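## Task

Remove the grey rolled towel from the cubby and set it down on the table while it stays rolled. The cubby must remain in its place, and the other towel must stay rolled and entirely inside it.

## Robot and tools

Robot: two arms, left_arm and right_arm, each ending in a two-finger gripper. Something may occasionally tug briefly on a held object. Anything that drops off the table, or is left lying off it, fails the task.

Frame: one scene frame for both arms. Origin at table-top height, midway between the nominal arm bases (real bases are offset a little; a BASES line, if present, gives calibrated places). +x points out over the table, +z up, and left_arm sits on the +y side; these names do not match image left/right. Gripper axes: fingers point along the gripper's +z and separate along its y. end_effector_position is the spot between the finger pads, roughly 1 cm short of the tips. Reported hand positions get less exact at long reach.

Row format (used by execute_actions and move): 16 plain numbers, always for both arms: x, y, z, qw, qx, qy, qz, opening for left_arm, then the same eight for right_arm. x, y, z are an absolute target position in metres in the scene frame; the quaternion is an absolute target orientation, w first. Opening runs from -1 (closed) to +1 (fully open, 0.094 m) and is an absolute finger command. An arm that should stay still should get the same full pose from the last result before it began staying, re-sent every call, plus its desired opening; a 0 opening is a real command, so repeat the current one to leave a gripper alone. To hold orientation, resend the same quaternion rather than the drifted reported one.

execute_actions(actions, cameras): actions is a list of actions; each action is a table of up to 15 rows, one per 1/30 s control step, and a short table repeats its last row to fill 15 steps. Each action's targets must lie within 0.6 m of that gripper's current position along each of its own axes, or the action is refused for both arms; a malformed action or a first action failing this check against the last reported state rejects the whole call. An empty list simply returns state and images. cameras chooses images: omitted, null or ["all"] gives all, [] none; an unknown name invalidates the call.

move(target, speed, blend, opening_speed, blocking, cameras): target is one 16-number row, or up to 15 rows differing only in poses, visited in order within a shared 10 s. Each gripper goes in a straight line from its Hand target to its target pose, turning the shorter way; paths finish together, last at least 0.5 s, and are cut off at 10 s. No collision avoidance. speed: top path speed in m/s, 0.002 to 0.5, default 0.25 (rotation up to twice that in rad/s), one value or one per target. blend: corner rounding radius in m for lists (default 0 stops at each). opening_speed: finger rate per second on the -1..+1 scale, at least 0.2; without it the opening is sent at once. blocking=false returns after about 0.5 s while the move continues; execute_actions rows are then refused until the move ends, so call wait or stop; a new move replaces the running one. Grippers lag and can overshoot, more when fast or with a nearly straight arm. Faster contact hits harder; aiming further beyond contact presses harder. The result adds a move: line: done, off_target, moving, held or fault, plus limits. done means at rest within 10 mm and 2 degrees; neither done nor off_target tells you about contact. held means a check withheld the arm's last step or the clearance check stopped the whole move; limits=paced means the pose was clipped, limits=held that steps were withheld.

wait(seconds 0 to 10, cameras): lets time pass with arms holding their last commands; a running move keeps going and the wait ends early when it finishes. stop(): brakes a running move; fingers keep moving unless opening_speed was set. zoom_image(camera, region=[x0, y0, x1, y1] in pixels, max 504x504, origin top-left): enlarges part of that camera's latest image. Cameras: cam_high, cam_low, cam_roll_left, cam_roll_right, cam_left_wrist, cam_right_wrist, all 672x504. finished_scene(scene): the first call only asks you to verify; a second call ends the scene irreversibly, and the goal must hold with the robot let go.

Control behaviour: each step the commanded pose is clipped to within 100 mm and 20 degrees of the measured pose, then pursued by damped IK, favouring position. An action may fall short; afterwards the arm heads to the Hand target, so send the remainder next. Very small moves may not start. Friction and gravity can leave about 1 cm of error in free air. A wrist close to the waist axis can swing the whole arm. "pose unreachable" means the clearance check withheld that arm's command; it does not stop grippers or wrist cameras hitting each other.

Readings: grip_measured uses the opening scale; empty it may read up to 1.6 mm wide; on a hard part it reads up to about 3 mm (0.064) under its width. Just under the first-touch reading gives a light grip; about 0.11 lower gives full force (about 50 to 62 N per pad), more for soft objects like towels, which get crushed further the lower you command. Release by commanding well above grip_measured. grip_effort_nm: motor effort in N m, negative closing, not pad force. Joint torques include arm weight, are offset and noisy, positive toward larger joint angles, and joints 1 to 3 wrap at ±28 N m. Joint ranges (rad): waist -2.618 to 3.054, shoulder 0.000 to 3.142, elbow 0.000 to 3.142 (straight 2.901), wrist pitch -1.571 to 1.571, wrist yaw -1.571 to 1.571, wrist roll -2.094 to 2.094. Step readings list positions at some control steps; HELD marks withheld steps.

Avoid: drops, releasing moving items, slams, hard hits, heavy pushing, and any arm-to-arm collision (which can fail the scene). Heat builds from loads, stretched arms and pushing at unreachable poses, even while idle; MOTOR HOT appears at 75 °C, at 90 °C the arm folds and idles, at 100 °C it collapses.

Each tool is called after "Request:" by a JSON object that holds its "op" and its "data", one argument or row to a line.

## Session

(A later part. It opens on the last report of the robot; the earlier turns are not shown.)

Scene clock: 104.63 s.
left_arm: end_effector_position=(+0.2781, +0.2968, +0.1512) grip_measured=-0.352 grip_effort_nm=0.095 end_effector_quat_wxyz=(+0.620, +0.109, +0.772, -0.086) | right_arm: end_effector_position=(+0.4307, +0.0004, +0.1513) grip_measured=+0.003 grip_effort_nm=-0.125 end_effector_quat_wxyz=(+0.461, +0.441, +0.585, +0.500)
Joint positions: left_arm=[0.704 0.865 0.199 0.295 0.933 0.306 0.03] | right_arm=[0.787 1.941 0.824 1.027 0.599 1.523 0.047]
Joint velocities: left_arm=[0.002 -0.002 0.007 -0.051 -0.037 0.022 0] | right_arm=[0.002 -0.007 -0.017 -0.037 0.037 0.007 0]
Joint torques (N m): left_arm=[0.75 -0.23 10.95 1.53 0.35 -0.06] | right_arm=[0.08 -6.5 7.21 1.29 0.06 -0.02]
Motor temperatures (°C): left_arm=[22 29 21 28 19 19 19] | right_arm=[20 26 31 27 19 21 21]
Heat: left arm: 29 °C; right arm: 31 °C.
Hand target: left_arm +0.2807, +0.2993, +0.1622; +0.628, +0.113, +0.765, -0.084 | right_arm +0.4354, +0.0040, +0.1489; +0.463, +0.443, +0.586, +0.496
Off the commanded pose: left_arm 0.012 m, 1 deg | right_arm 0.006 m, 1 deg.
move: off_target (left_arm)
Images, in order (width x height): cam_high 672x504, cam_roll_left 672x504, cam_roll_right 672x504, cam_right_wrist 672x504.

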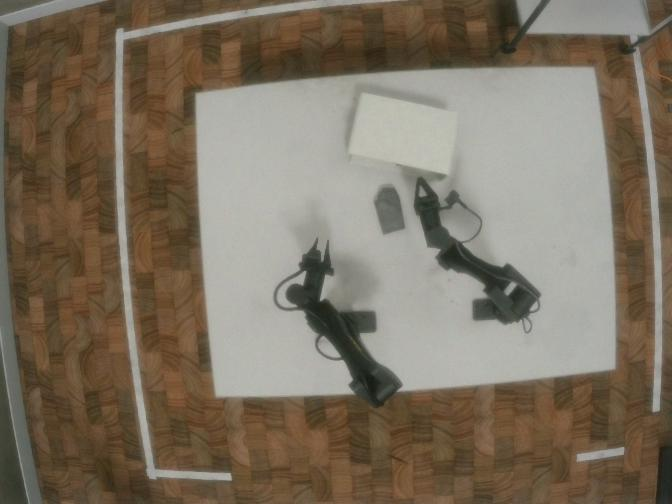

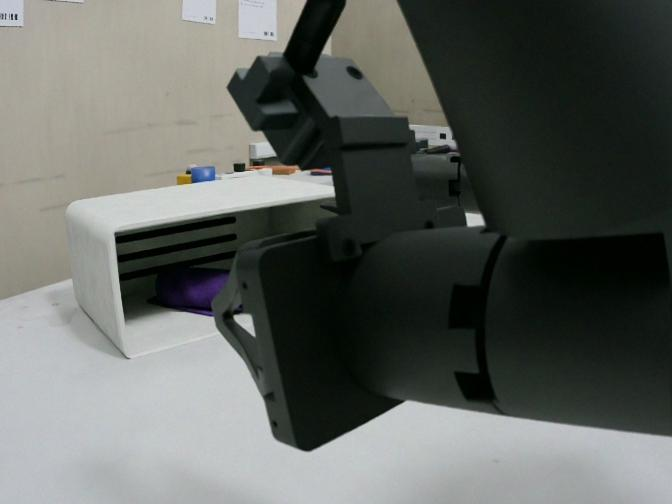

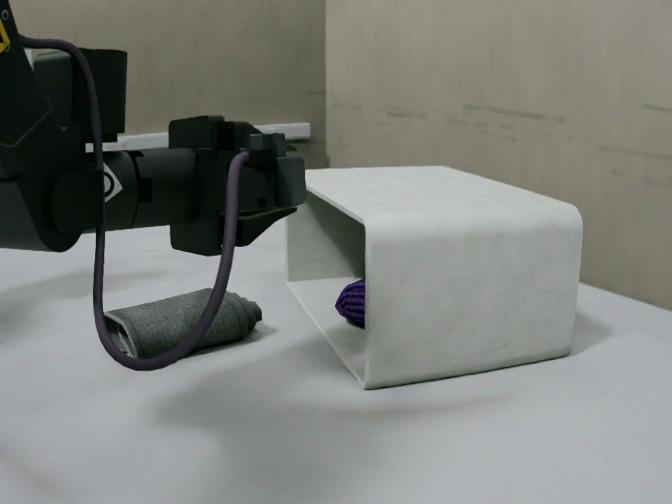

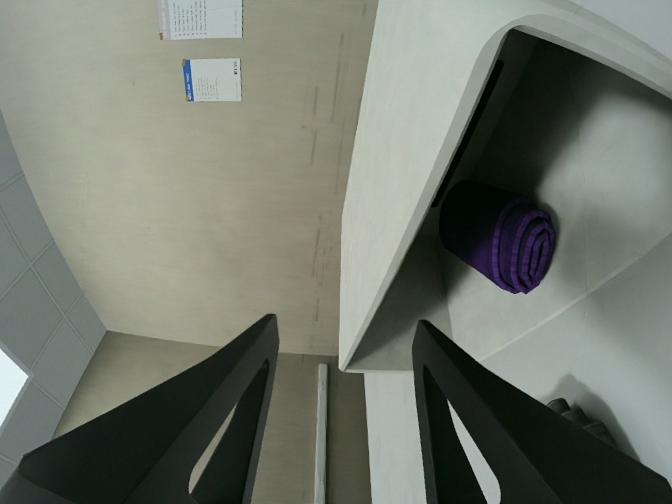

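Request:
{"op": "zoom_image", "data": {
  "camera": "cam_high",
  "region": [320, 70, 500, 250]
}}

Request:
{"op": "zoom_image", "data": {
  "camera": "cam_roll_right",
  "region": [150, 90, 600, 400]
}}

Scaled by 2.800 from the camera's 672x504 image, which has a finer 960x720 frame.

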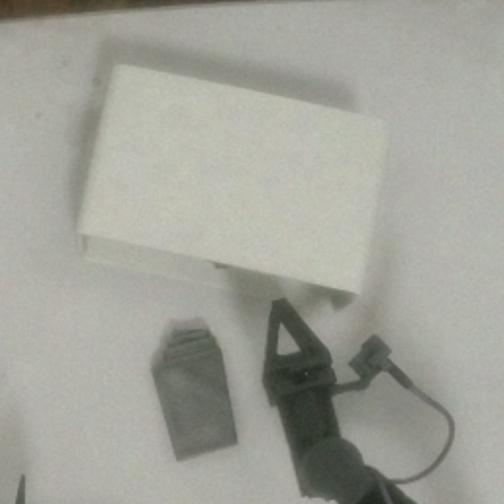

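Scaled by 1.120 from the camera's 672x504 image, which has a finer 960x720 frame.

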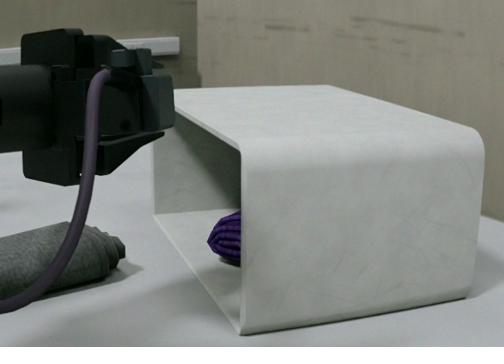

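Request:
{"op": "move", "data": {
  "target": [0.2809,0.2994,0.1624,0.628,0.113,0.765,-0.084,-0.35,0.45,0.055,0.148,0.4564,0.4488,0.5850,0.4981,0],
  "speed": 0.08,
  "cameras": ["cam_high","cam_roll_right","cam_right_wrist"]
}}

Request:
{"op": "zoom_image", "data": {
  "camera": "cam_high",
  "region": [320, 70, 500, 250]
}}

Request:
{"op": "zoom_image", "data": {
  "camera": "cam_roll_right",
  "region": [150, 90, 600, 400]
}}

Scene clock: 109.20 s.
left_arm: end_effector_position=(+0.2781, +0.2968, +0.1512) grip_measured=-0.352 grip_effort_nm=0.090 end_effector_quat_wxyz=(+0.620, +0.109, +0.772, -0.086) | right_arm: end_effector_position=(+0.4465, +0.0493, +0.1511) grip_measured=+0.003 grip_effort_nm=-0.134 end_effector_quat_wxyz=(+0.456, +0.447, +0.583, +0.503)
Joint positions: left_arm=[0.704 0.865 0.199 0.295 0.933 0.306 0.03] | right_arm=[0.847 2.067 1.04 0.927 0.66 1.55 0.047]
Joint velocities: left_arm=[-0.022 0.007 0.007 0.051 -0.007 0.007 -0.001] | right_arm=[-0.002 -0.022 -0.002 -0.051 -0.022 -0.022 0]
Joint torques (N m): left_arm=[0.75 -0.23 10.95 1.53 0.34 -0.06] | right_arm=[0.34 -7.58 7.73 1.28 0.07 -0.02]
Motor temperatures (°C): left_arm=[22 28 22 28 19 19 19] | right_arm=[20 27 31 27 19 21 21]
Heat: left arm: 28 °C; right arm: 31 °C.
Hand target: left_arm +0.2807, +0.2993, +0.1622; +0.628, +0.113, +0.765, -0.084 | right_arm +0.4498, +0.0548, +0.1471; +0.457, +0.448, +0.585, +0.498
Off the commanded pose: left_arm 0.012 m, 1 deg | right_arm 0.007 m, 1 deg.
move: off_target (left_arm)
Images, in order (width x height): cam_high 672x504, cam_roll_right 672x504, cam_right_wrist 672x504.

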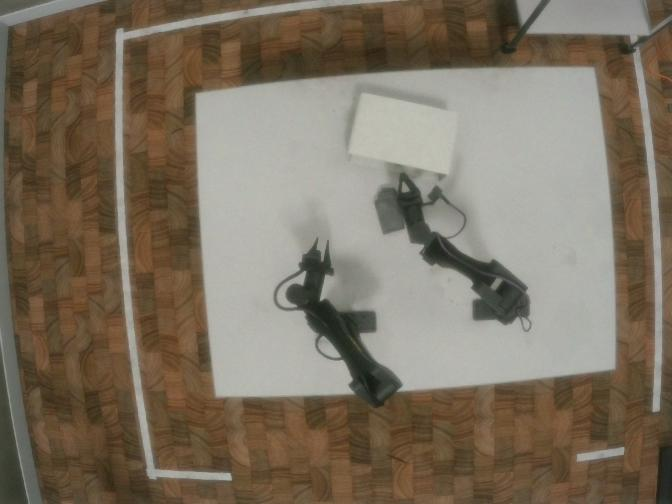

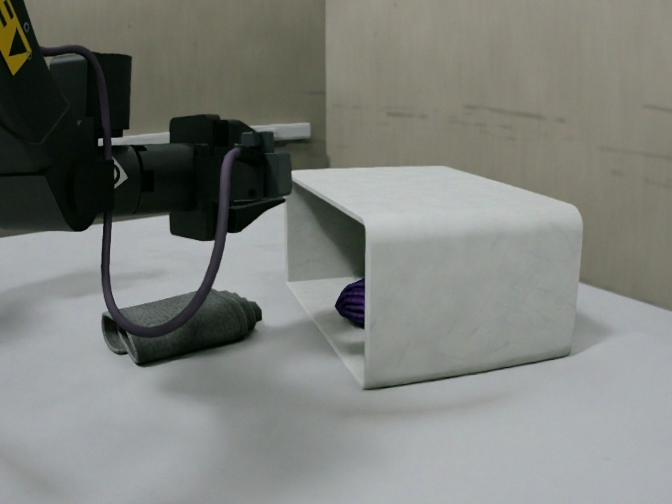

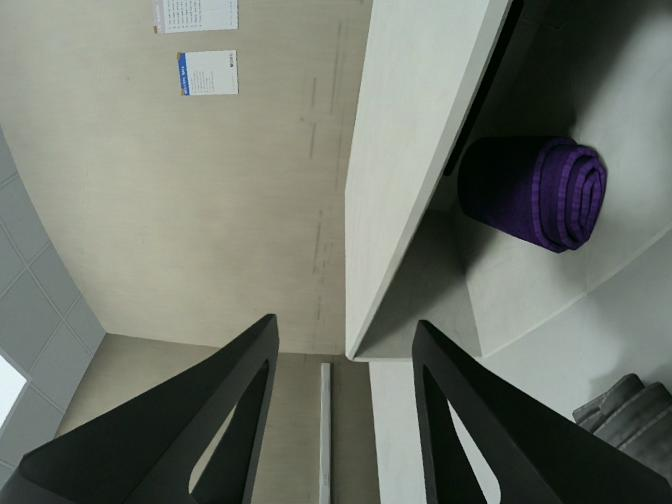

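Scaled by 2.800 from the camera's 672x504 image, which has a finer 960x720 frame.

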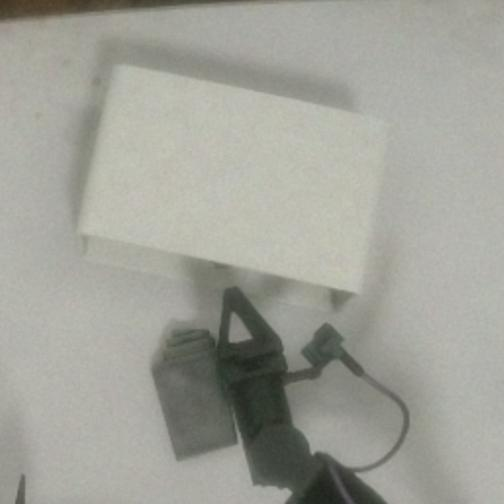

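Scaled by 1.120 from the camera's 672x504 image, which has a finer 960x720 frame.

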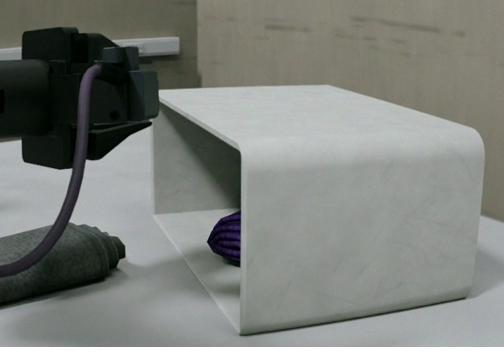

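Request:
{"op": "move", "data": {
  "target": [0.2809,0.2994,0.1624,0.628,0.113,0.765,-0.084,-0.35,0.486,0.064,0.140,0.4564,0.4488,0.5850,0.4981,0],
  "speed": 0.05,
  "cameras": ["cam_high","cam_roll_right","cam_right_wrist"]
}}

Request:
{"op": "zoom_image", "data": {
  "camera": "cam_high",
  "region": [320, 70, 500, 250]
}}

Request:
{"op": "zoom_image", "data": {
  "camera": "cam_roll_right",
  "region": [200, 110, 400, 260]
}}

Scene clock: 111.07 s.
left_arm: end_effector_position=(+0.2781, +0.2968, +0.1512) grip_measured=-0.352 grip_effort_nm=0.095 end_effector_quat_wxyz=(+0.620, +0.109, +0.772, -0.086) | right_arm: end_effector_position=(+0.4792, +0.0609, +0.1445) grip_measured=+0.003 grip_effort_nm=-0.134 end_effector_quat_wxyz=(+0.456, +0.449, +0.581, +0.503)
Joint positions: left_arm=[0.704 0.865 0.199 0.295 0.933 0.306 0.03] | right_arm=[0.809 2.171 1.187 0.886 0.626 1.55 0.047]
Joint velocities: left_arm=[-0.007 -0.002 0.007 -0.007 0.022 0.022 0.001] | right_arm=[0.002 -0.002 0.002 0.051 0.11 0.022 0]
Joint torques (N m): left_arm=[0.75 -0.23 10.96 1.53 0.34 -0.06] | right_arm=[-0.43 -8.43 7.94 1.29 -0.04 -0.04]
Motor temperatures (°C): left_arm=[22 28 22 28 19 19 19] | right_arm=[20 27 31 27 19 21 21]
Heat: left arm: 28 °C; right arm: 31 °C.
Hand target: left_arm +0.2807, +0.2993, +0.1622; +0.628, +0.113, +0.765, -0.084 | right_arm +0.4854, +0.0639, +0.1392; +0.456, +0.449, +0.585, +0.498
Off the commanded pose: left_arm 0.012 m, 1 deg | right_arm 0.009 m, 1 deg.
move: off_target (left_arm)
Images, in order (width x height): cam_high 672x504, cam_roll_right 672x504, cam_right_wrist 672x504.

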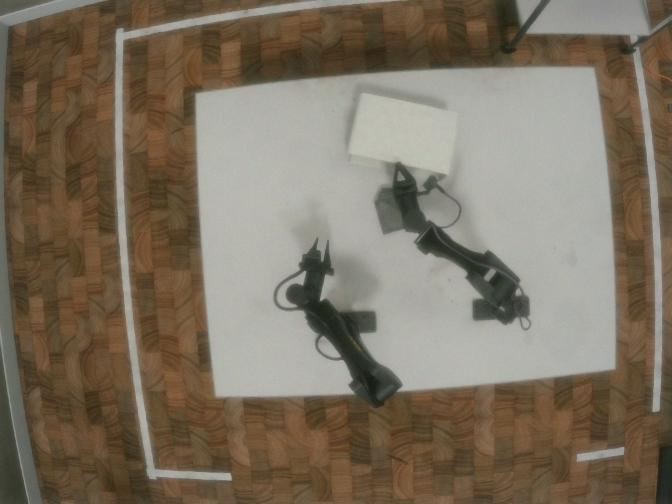

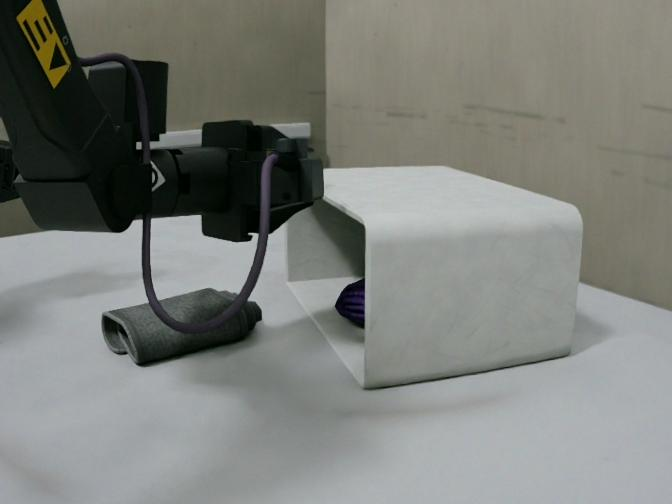

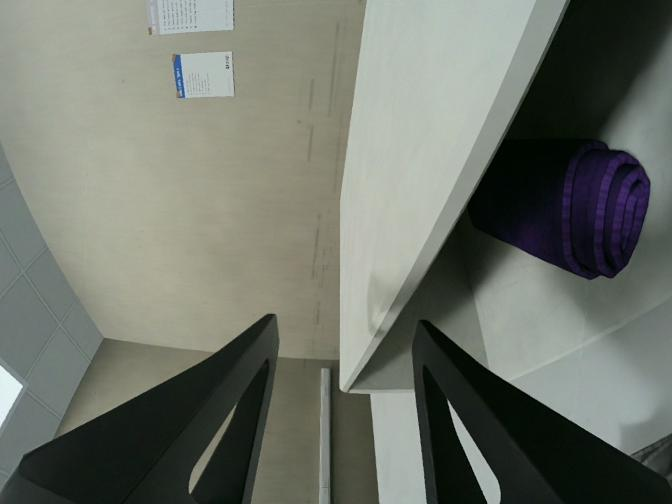

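Scaled by 2.800 from the camera's 672x504 image, which has a finer 960x720 frame.

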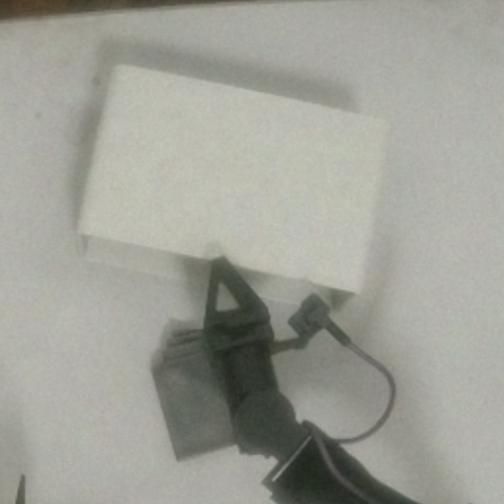

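Scaled by 2.520 from the camera's 672x504 image, which has a finer 960x720 frame.

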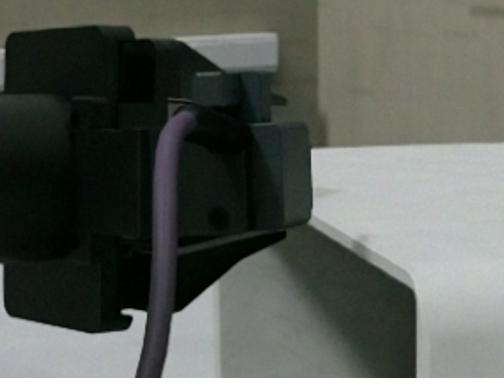

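Request:
{"op": "move", "data": {
  "target": [0.2809,0.2994,0.1624,0.628,0.113,0.765,-0.084,-0.35,0.489,0.066,0.132,0.4564,0.4488,0.5850,0.4981,0],
  "speed": 0.04,
  "cameras": ["cam_high","cam_right_wrist"]
}}

Request:
{"op": "zoom_image", "data": {
  "camera": "cam_high",
  "region": [320, 70, 500, 250]
}}

Scene clock: 112.67 s.
left_arm: end_effector_position=(+0.2781, +0.2968, +0.1512) grip_measured=-0.352 grip_effort_nm=0.095 end_effector_quat_wxyz=(+0.620, +0.109, +0.772, -0.086) | right_arm: end_effector_position=(+0.4812, +0.0636, +0.1335) grip_measured=+0.003 grip_effort_nm=-0.134 end_effector_quat_wxyz=(+0.454, +0.449, +0.587, +0.497)
Joint positions: left_arm=[0.704 0.865 0.199 0.295 0.933 0.306 0.03] | right_arm=[0.809 2.2 1.199 0.886 0.623 1.55 0.047]
Joint velocities: left_arm=[-0.002 0.002 -0.017 0.022 0.022 -0.022 0] | right_arm=[0.002 -0.007 0.012 -0.051 0.022 0.037 -0.001]
Joint torques (N m): left_arm=[0.75 -0.23 10.95 1.53 0.35 -0.06] | right_arm=[-0.61 -8.58 7.87 1.45 -0.05 -0.05]
Motor temperatures (°C): left_arm=[22 28 22 28 19 19 19] | right_arm=[20 27 31 27 19 21 21]
Heat: left arm: 28 °C; right arm: 31 °C.
Hand target: left_arm +0.2807, +0.2993, +0.1622; +0.628, +0.113, +0.765, -0.084 | right_arm +0.4884, +0.0655, +0.1319; +0.456, +0.449, +0.585, +0.498
Off the commanded pose: left_arm 0.012 m, 1 deg | right_arm 0.008 m, 0 deg.
move: off_target (left_arm)
Images, in order (width x height): cam_high 672x504, cam_right_wrist 672x504.

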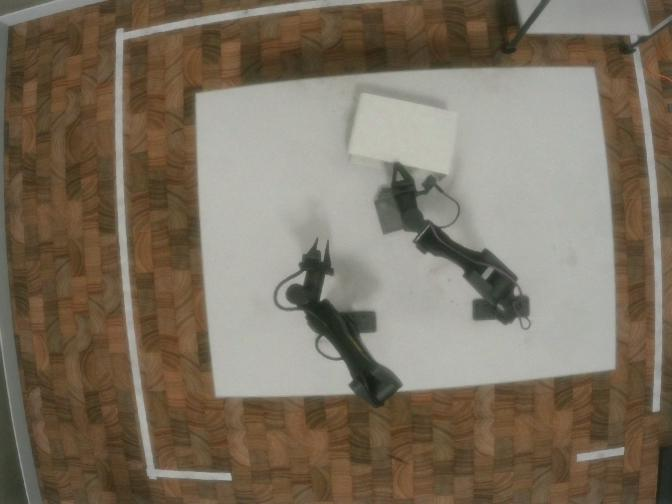

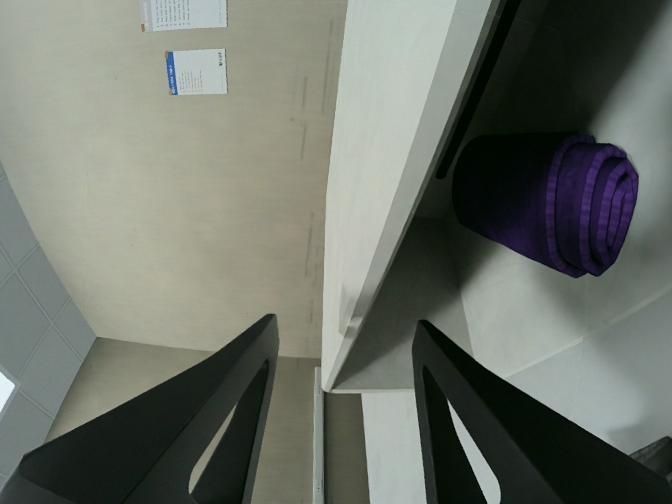

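Scaled by 2.800 from the camera's 672x504 image, which has a finer 960x720 frame.

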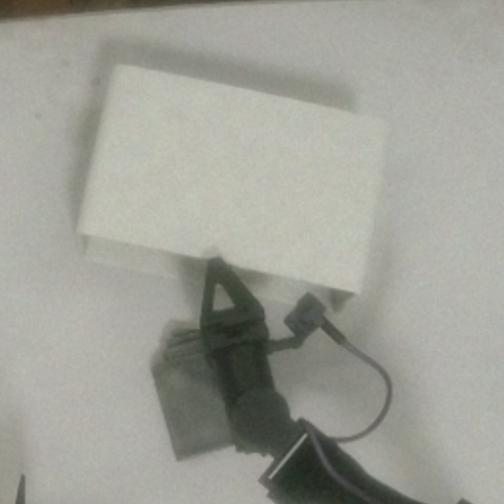

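Request:
{"op": "move", "data": {
  "target": [0.2809,0.2994,0.1624,0.628,0.113,0.765,-0.084,-0.35,0.489,0.066,0.132,0.4564,0.4488,0.5850,0.4981,-1],
  "speed": 0.04,
  "opening_speed": 0.4,
  "cameras": ["cam_high","cam_roll_right","cam_right_wrist"]
}}

Request:
{"op": "zoom_image", "data": {
  "camera": "cam_high",
  "region": [320, 70, 500, 250]
}}

Scene clock: 115.77 s.
left_arm: end_effector_position=(+0.2781, +0.2968, +0.1512) grip_measured=-0.352 grip_effort_nm=0.095 end_effector_quat_wxyz=(+0.620, +0.109, +0.772, -0.086) | right_arm: end_effector_position=(+0.4813, +0.0637, +0.1338) grip_measured=-0.988 grip_effort_nm=-0.628 end_effector_quat_wxyz=(+0.454, +0.449, +0.587, +0.497)
Joint positions: left_arm=[0.704 0.865 0.199 0.295 0.933 0.306 0.03] | right_arm=[0.809 2.2 1.2 0.886 0.623 1.55 0.001]
Joint velocities: left_arm=[0.012 -0.027 0.012 -0.037 0.007 -0.007 0.001] | right_arm=[-0.002 0.007 0.002 0.037 -0.022 0.037 0]
Joint torques (N m): left_arm=[0.75 -0.23 10.95 1.53 0.35 -0.06] | right_arm=[-0.61 -8.54 8.02 1.44 -0.03 -0.06]
Motor temperatures (°C): left_arm=[22 28 22 28 19 19 19] | right_arm=[20 27 32 27 19 21 21]
Heat: left arm: 28 °C; right arm: 32 °C.
Hand target: left_arm +0.2807, +0.2993, +0.1622; +0.628, +0.113, +0.765, -0.084 | right_arm +0.4887, +0.0658, +0.1319; +0.456, +0.449, +0.585, +0.498
Off the commanded pose: left_arm 0.012 m, 1 deg | right_arm 0.008 m, 0 deg.
move: off_target (left_arm)
Images, in order (width x height): cam_high 672x504, cam_roll_right 672x504, cam_right_wrist 672x504.

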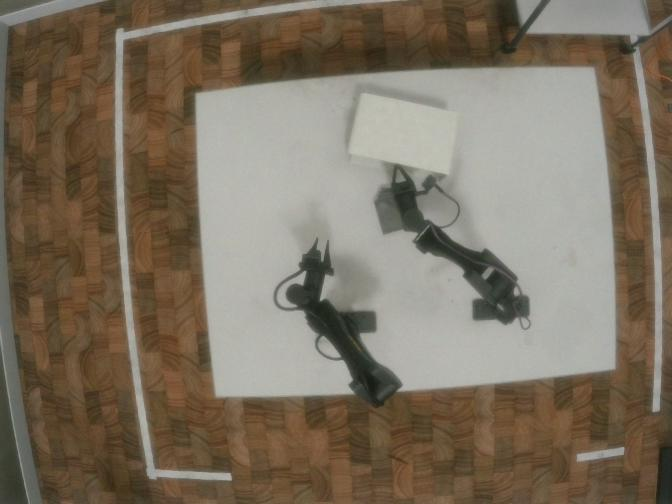

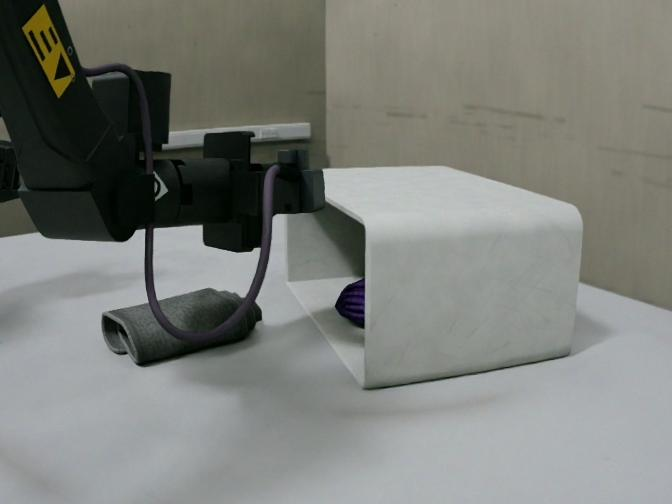

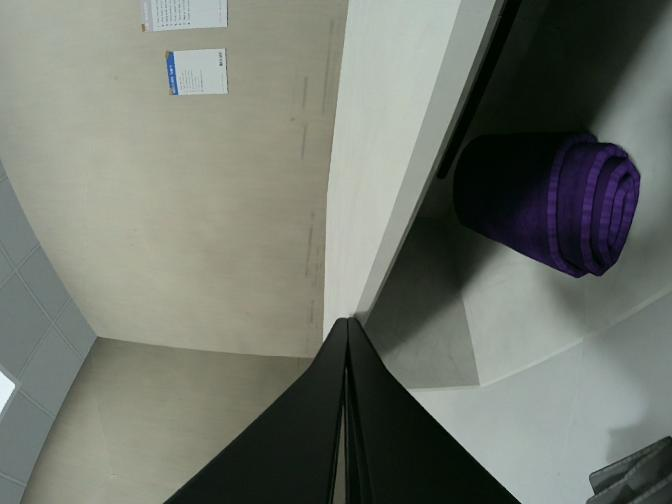

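Scaled by 2.800 from the camera's 672x504 image, which has a finer 960x720 frame.

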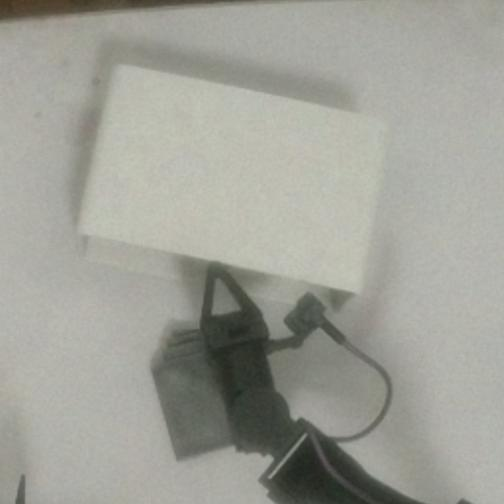

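Request:
{"op": "move", "data": {
  "target": [
    [0.2809,0.2994,0.1624,0.628,0.113,0.765,-0.084,-0.35,0.462,0.068,0.134,0.5431,0.5522,0.4886,0.4018,0]
  ],
  "speed": 0.08,
  "cameras": ["cam_high","cam_roll_right","cam_right_wrist"]
}}

Request:
{"op": "zoom_image", "data": {
  "camera": "cam_high",
  "region": [320, 70, 500, 250]
}}

Scene clock: 119.90 s.
left_arm: end_effector_position=(+0.2781, +0.2968, +0.1512) grip_measured=-0.352 grip_effort_nm=0.095 end_effector_quat_wxyz=(+0.620, +0.109, +0.772, -0.086) | right_arm: end_effector_position=(+0.4613, +0.0622, +0.1422) grip_measured=-0.003 grip_effort_nm=0.134 end_effector_quat_wxyz=(+0.540, +0.553, +0.486, +0.408)
Joint positions: left_arm=[0.704 0.865 0.199 0.295 0.933 0.306 0.03] | right_arm=[0.937 2.283 1.418 0.671 1.128 1.673 0.047]
Joint velocities: left_arm=[-0.002 0.007 0.002 -0.051 -0.066 -0.081 0] | right_arm=[-0.022 -0.012 -0.007 -0.007 -0.007 0.022 0]
Joint torques (N m): left_arm=[0.75 -0.23 10.95 1.53 0.35 -0.06] | right_arm=[0.44 -9.22 8.12 1.03 0.13 -0.02]
Motor temperatures (°C): left_arm=[22 28 22 28 19 19 19] | right_arm=[20 27 32 27 19 21 21]
Heat: left arm: 28 °C; right arm: 32 °C.
Hand target: left_arm +0.2807, +0.2993, +0.1622; +0.628, +0.113, +0.765, -0.084 | right_arm +0.4625, +0.0676, +0.1357; +0.543, +0.551, +0.490, +0.401
Off the commanded pose: left_arm 0.012 m, 1 deg | right_arm 0.010 m, 1 deg.
move: off_target (left_arm)
Images, in order (width x height): cam_high 672x504, cam_roll_right 672x504, cam_right_wrist 672x504.

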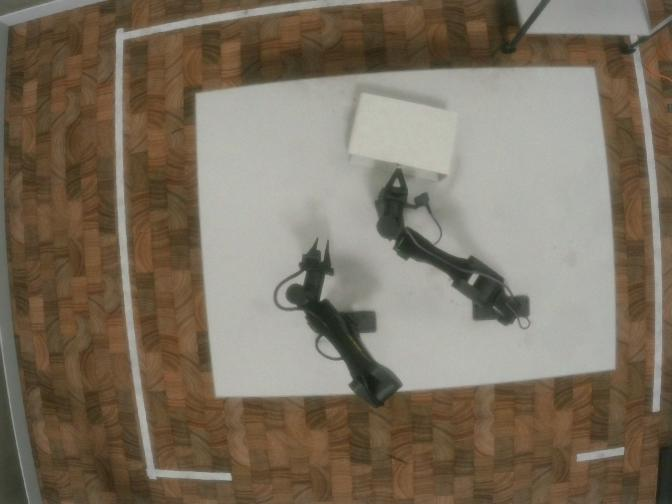

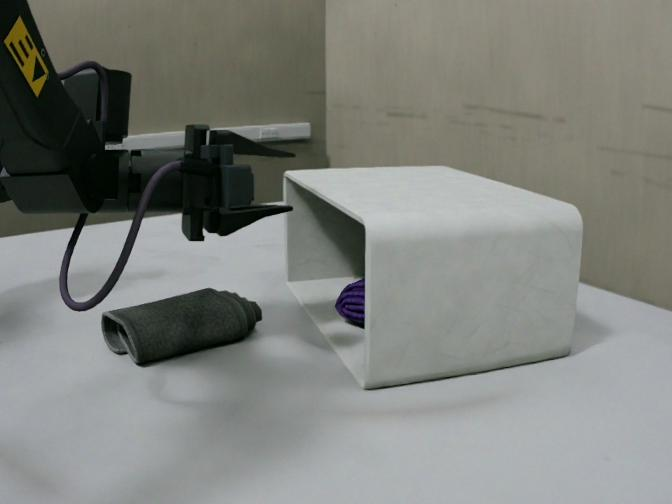

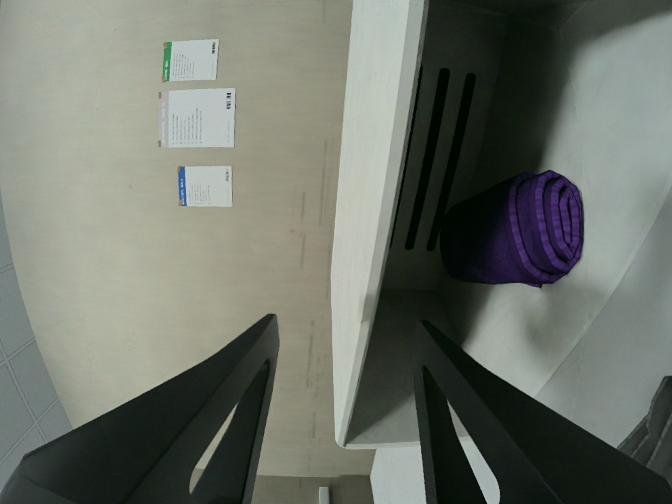

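Scaled by 2.800 from the camera's 672x504 image, which has a finer 960x720 frame.

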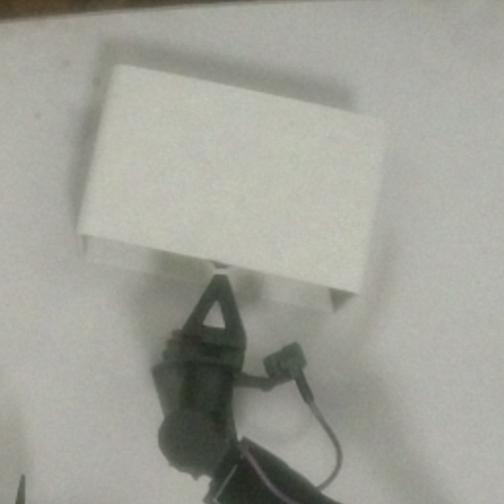

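Request:
{"op": "move", "data": {
  "target": [
    [0.2809,0.2994,0.1624,0.628,0.113,0.765,-0.084,-0.35,0.493,0.060,0.134,0.5431,0.5522,0.4886,0.4018,0]
  ],
  "speed": 0.05,
  "cameras": ["cam_high","cam_roll_right","cam_right_wrist"]
}}

Request:
{"op": "zoom_image", "data": {
  "camera": "cam_high",
  "region": [320, 70, 500, 250]
}}

Scene clock: 121.50 s.
left_arm: end_effector_position=(+0.2781, +0.2968, +0.1512) grip_measured=-0.352 grip_effort_nm=0.095 end_effector_quat_wxyz=(+0.620, +0.109, +0.772, -0.086) | right_arm: end_effector_position=(+0.4882, +0.0558, +0.1409) grip_measured=-0.003 grip_effort_nm=0.134 end_effector_quat_wxyz=(+0.540, +0.557, +0.480, +0.411)
Joint positions: left_arm=[0.704 0.865 0.199 0.295 0.933 0.306 0.03] | right_arm=[0.885 2.328 1.485 0.67 1.082 1.663 0.047]
Joint velocities: left_arm=[-0.012 0.007 -0.002 -0.037 0.022 0.037 0] | right_arm=[-0.007 -0.007 0.002 -0.051 -0.007 0.007 -0.001]
Joint torques (N m): left_arm=[0.75 -0.24 10.95 1.53 0.35 -0.06] | right_arm=[-0.13 -9.51 8.24 1.06 0 -0.13]
Motor temperatures (°C): left_arm=[22 28 22 29 19 19 19] | right_arm=[20 27 32 27 19 21 21]
Heat: left arm: 29 °C; right arm: 32 °C.
Hand target: left_arm +0.2807, +0.2993, +0.1622; +0.628, +0.113, +0.765, -0.084 | right_arm +0.4924, +0.0599, +0.1332; +0.542, +0.553, +0.489, +0.402
Off the commanded pose: left_arm 0.012 m, 1 deg | right_arm 0.009 m, 2 deg.
move: off_target (left_arm)
Images, in order (width x height): cam_high 672x504, cam_roll_right 672x504, cam_right_wrist 672x504.

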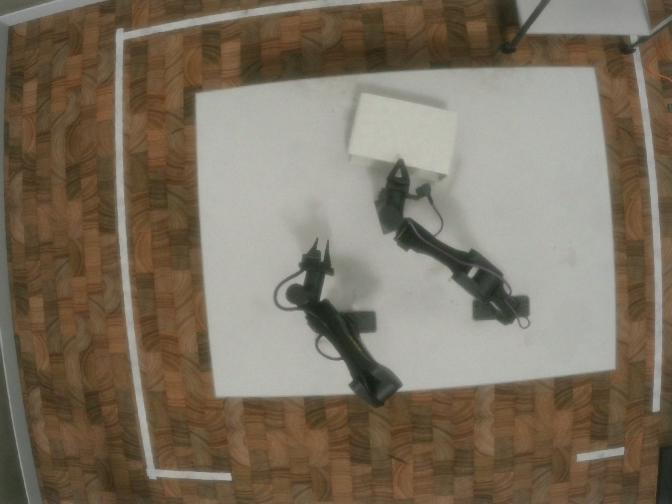

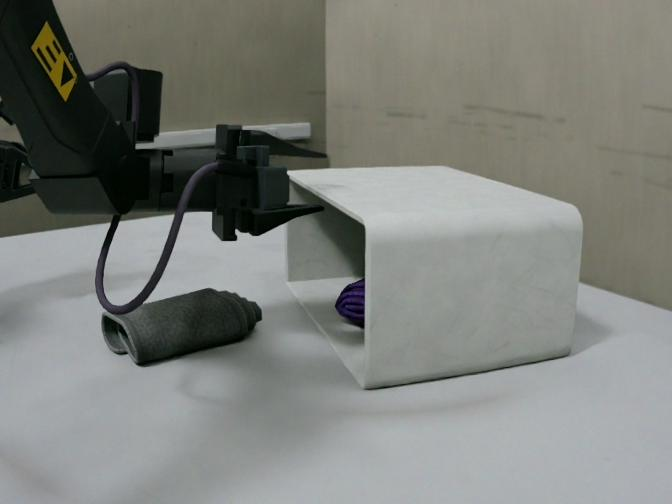

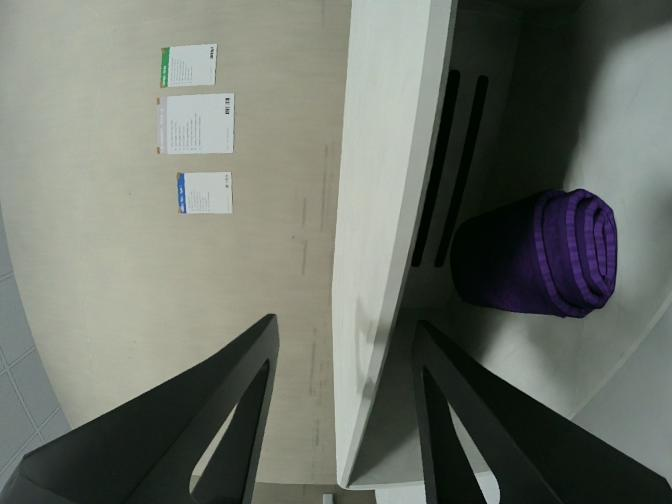

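Scaled by 2.800 from the camera's 672x504 image, which has a finer 960x720 frame.

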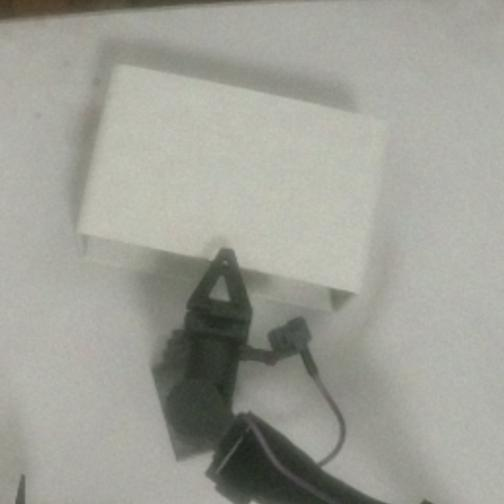

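Request:
{"op": "move", "data": {
  "target": [0.2809,0.2994,0.1624,0.628,0.113,0.765,-0.084,-0.35,0.494,0.060,0.126,0.5431,0.5522,0.4886,0.4018,0],
  "speed": 0.05,
  "cameras": ["cam_right_wrist"]
}}

Request:
{"op": "move", "data": {
  "target": [0.2809,0.2994,0.1624,0.628,0.113,0.765,-0.084,-0.35,0.494,0.060,0.126,0.5431,0.5522,0.4886,0.4018,-1],
  "speed": 0.05,
  "opening_speed": 0.4,
  "cameras": ["cam_roll_left","cam_roll_right","cam_right_wrist"]
}}

Scene clock: 122.97 s.
left_arm: end_effector_position=(+0.2781, +0.2968, +0.1512) grip_measured=-0.352 grip_effort_nm=0.095 end_effector_quat_wxyz=(+0.620, +0.109, +0.772, -0.086) | right_arm: end_effector_position=(+0.4884, +0.0564, +0.1300) grip_measured=-0.003 grip_effort_nm=0.134 end_effector_quat_wxyz=(+0.541, +0.554, +0.488, +0.403)
Joint positions: left_arm=[0.704 0.865 0.199 0.295 0.933 0.306 0.03] | right_arm=[0.885 2.348 1.485 0.67 1.08 1.659 0.047]
Joint velocities: left_arm=[-0.027 -0.002 -0.002 0.037 -0.007 -0.051 0] | right_arm=[0.002 0.002 -0.002 -0.007 0.051 0.081 0]
Joint torques (N m): left_arm=[0.76 -0.23 10.95 1.53 0.34 -0.06] | right_arm=[-0.28 -9.69 8.03 1.28 0.03 -0.11]
Motor temperatures (°C): left_arm=[22 27 22 29 19 19 19] | right_arm=[20 28 32 27 19 21 21]
Heat: left arm: 29 °C; right arm: 32 °C.
Hand target: left_arm +0.2807, +0.2993, +0.1622; +0.628, +0.113, +0.765, -0.084 | right_arm +0.4935, +0.0595, +0.1259; +0.543, +0.552, +0.489, +0.402
Off the commanded pose: left_arm 0.012 m, 1 deg | right_arm 0.008 m, 0 deg.
move: off_target (left_arm)
Images, in order (width x height): cam_right_wrist 672x504.

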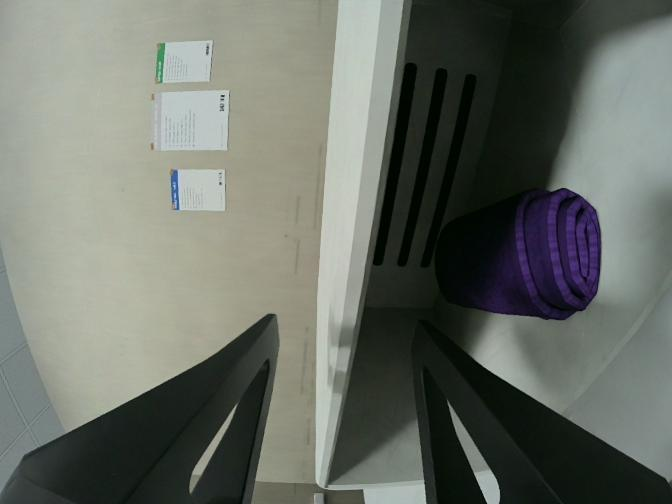

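Scene clock: 125.67 s.
left_arm: end_effector_position=(+0.2781, +0.2968, +0.1512) grip_measured=-0.352 grip_effort_nm=0.095 end_effector_quat_wxyz=(+0.620, +0.109, +0.772, -0.086) | right_arm: end_effector_position=(+0.4885, +0.0566, +0.1307) grip_measured=-0.868 grip_effort_nm=-1.018 end_effector_quat_wxyz=(+0.540, +0.554, +0.487, +0.405)
Joint positions: left_arm=[0.704 0.865 0.199 0.295 0.933 0.306 0.03] | right_arm=[0.885 2.348 1.485 0.674 1.08 1.66 0.006]
Joint velocities: left_arm=[0.012 -0.002 0.007 -0.022 -0.037 0.007 -0.001] | right_arm=[-0.017 -0.007 -0.012 -0.037 -0.066 0.007 0]
Joint torques (N m): left_arm=[0.76 -0.21 10.96 1.53 0.35 -0.06] | right_arm=[-0.28 -9.61 8.17 1.24 0.04 -0.12]
Motor temperatures (°C): left_arm=[22 27 22 29 19 19 19] | right_arm=[20 28 32 27 19 21 21]
Heat: left arm: 29 °C; right arm: 32 °C.
Hand target: left_arm +0.2807, +0.2993, +0.1622; +0.628, +0.113, +0.765, -0.084 | right_arm +0.4937, +0.0597, +0.1259; +0.543, +0.552, +0.489, +0.402
Off the commanded pose: left_arm 0.012 m, 1 deg | right_arm 0.008 m, 1 deg.
move: off_target (left_arm)
Images, in order (width x height): cam_roll_left 672x504, cam_roll_right 672x504, cam_right_wrist 672x504.

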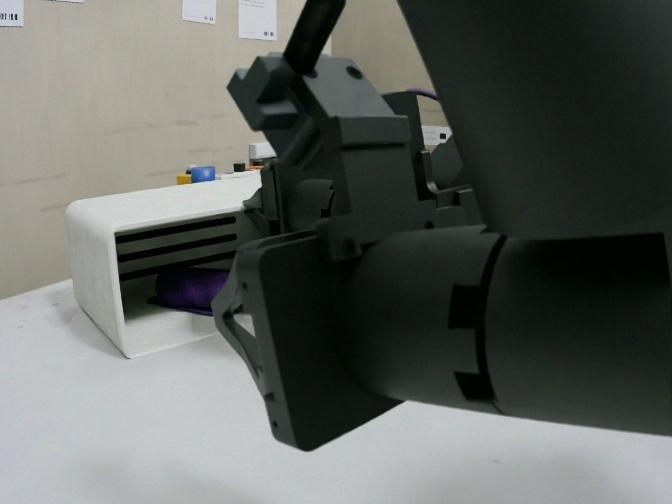

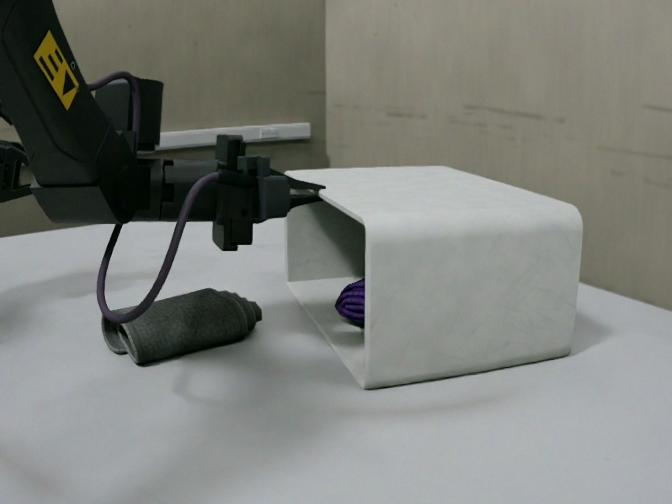

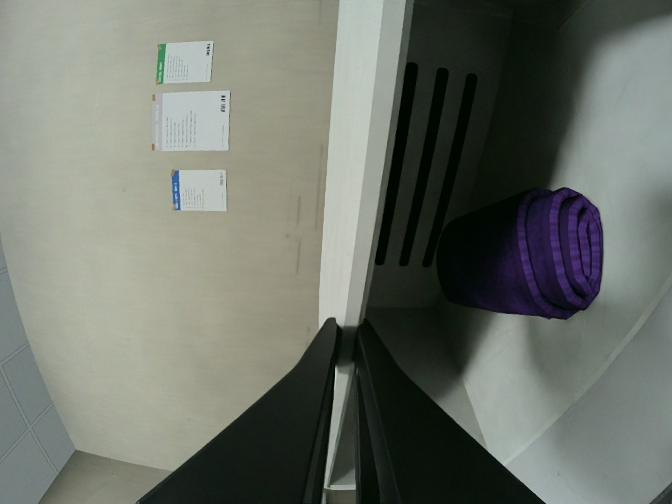

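Request:
{"op": "move", "data": {
  "target": [0.2809,0.2994,0.1624,0.628,0.113,0.765,-0.084,-0.35,0.470,0.064,0.130,0.5431,0.5522,0.4886,0.4018,-1],
  "speed": 0.03,
  "cameras": ["cam_high","cam_roll_left"]
}}

Scene clock: 127.33 s.
left_arm: end_effector_position=(+0.2781, +0.2968, +0.1512) grip_measured=-0.352 grip_effort_nm=0.095 end_effector_quat_wxyz=(+0.620, +0.109, +0.772, -0.086) | right_arm: end_effector_position=(+0.4780, +0.0617, +0.1304) grip_measured=-0.870 grip_effort_nm=-1.028 end_effector_quat_wxyz=(+0.542, +0.557, +0.480, +0.407)
Joint positions: left_arm=[0.704 0.865 0.199 0.295 0.933 0.306 0.03] | right_arm=[0.911 2.348 1.476 0.688 1.114 1.669 0.006]
Joint velocities: left_arm=[0.022 -0.012 0.002 0.007 0.022 0.022 0] | right_arm=[0.012 0.007 -0.012 0.022 -0.007 -0.007 0]
Joint torques (N m): left_arm=[0.75 -0.23 10.95 1.53 0.35 -0.06] | right_arm=[1.17 -13.22 3.77 1.13 0.11 -0.1]
Motor temperatures (°C): left_arm=[22 27 22 29 19 19 19] | right_arm=[20 28 32 27 19 21 21]
Heat: left arm: 29 °C; right arm: 32 °C.
Hand target: left_arm +0.2807, +0.2993, +0.1622; +0.628, +0.113, +0.765, -0.084 | right_arm +0.4702, +0.0639, +0.1303; +0.544, +0.552, +0.489, +0.402
Off the commanded pose: left_arm 0.012 m, 1 deg | right_arm 0.008 m, 1 deg.
move: off_target (left_arm)
Images, in order (width x height): cam_high 672x504, cam_roll_left 672x504.

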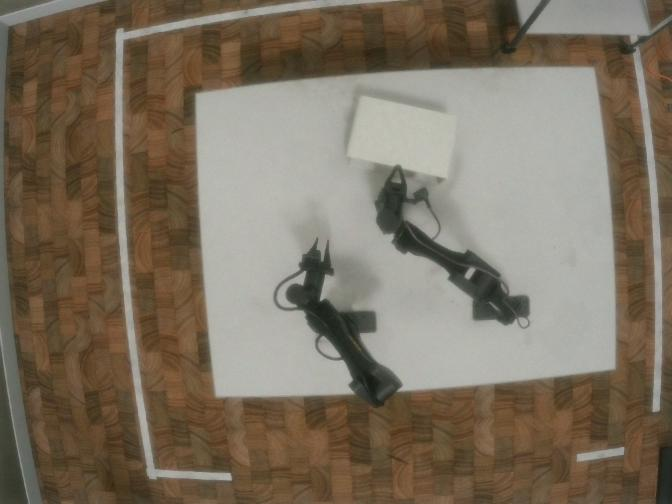

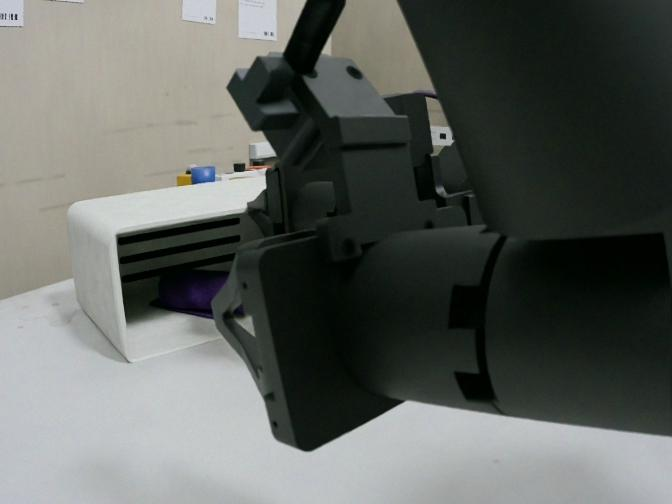

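Request:
{"op": "move", "data": {
  "target": [0.2809,0.2994,0.1624,0.628,0.113,0.765,-0.084,-0.35,0.456,0.068,0.130,0.5431,0.5522,0.4886,0.4018,-1],
  "speed": 0.03,
  "cameras": ["cam_high","cam_roll_left"]
}}

Request:
{"op": "zoom_image", "data": {
  "camera": "cam_high",
  "region": [320, 70, 500, 250]
}}

Scene clock: 128.73 s.
left_arm: end_effector_position=(+0.2781, +0.2968, +0.1512) grip_measured=-0.352 grip_effort_nm=0.100 end_effector_quat_wxyz=(+0.620, +0.109, +0.772, -0.086) | right_arm: end_effector_position=(+0.4663, +0.0653, +0.1294) grip_measured=-0.871 grip_effort_nm=-1.033 end_effector_quat_wxyz=(+0.544, +0.559, +0.470, +0.412)
Joint positions: left_arm=[0.704 0.865 0.199 0.295 0.933 0.306 0.03] | right_arm=[0.936 2.348 1.454 0.727 1.149 1.673 0.006]
Joint velocities: left_arm=[0.012 -0.002 0.002 0.037 -0.066 0.037 -0.001] | right_arm=[0.002 0.002 -0.012 -0.051 -0.022 0.051 0]
Joint torques (N m): left_arm=[0.75 -0.23 10.96 1.53 0.35 -0.06] | right_arm=[1.4 -14.49 3.06 0.84 0.06 -0.05]
Motor temperatures (°C): left_arm=[22 27 22 29 19 19 19] | right_arm=[20 29 32 27 19 21 21]
Heat: left arm: 29 °C; right arm: 32 °C.
Hand target: left_arm +0.2807, +0.2993, +0.1622; +0.628, +0.113, +0.765, -0.084 | right_arm +0.4563, +0.0677, +0.1303; +0.544, +0.551, +0.488, +0.403
Off the commanded pose: left_arm 0.012 m, 1 deg | right_arm 0.011 m, 3 deg.
move: off_target (left_arm, right_arm)
Images, in order (width x height): cam_high 672x504, cam_roll_left 672x504.

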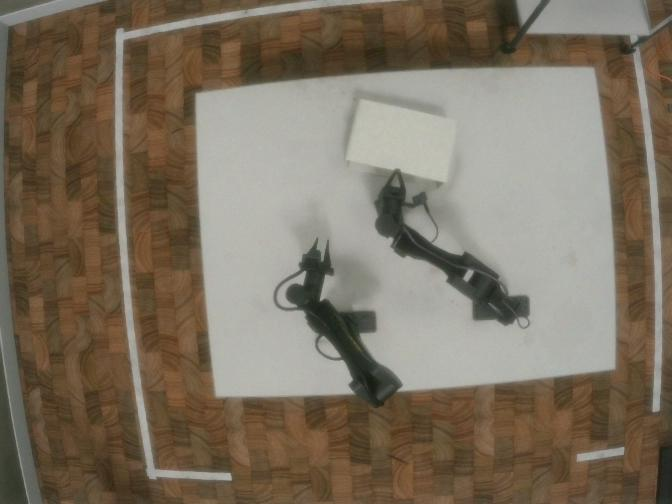

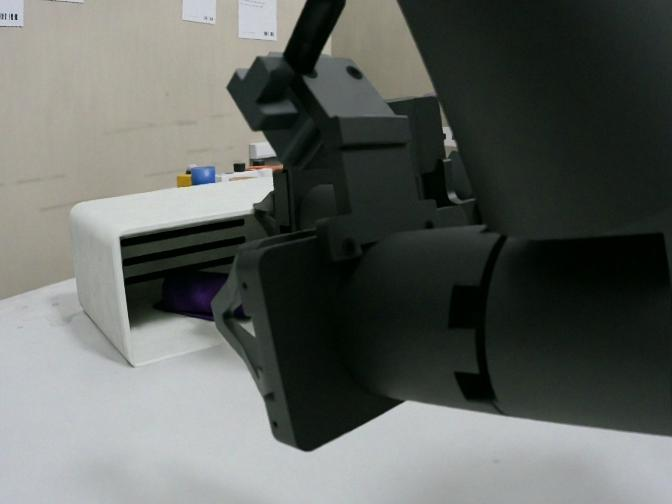

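Scaled by 2.800 from the camera's 672x504 image, which has a finer 960x720 frame.

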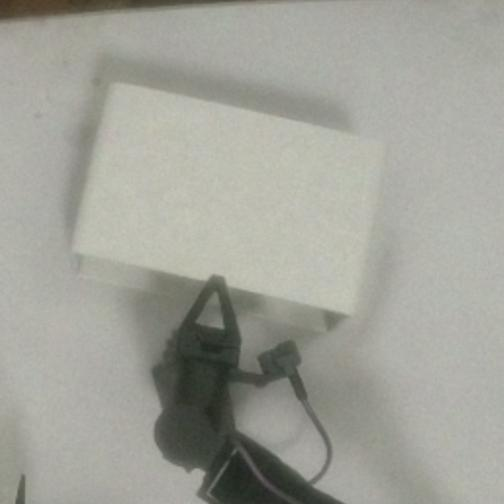

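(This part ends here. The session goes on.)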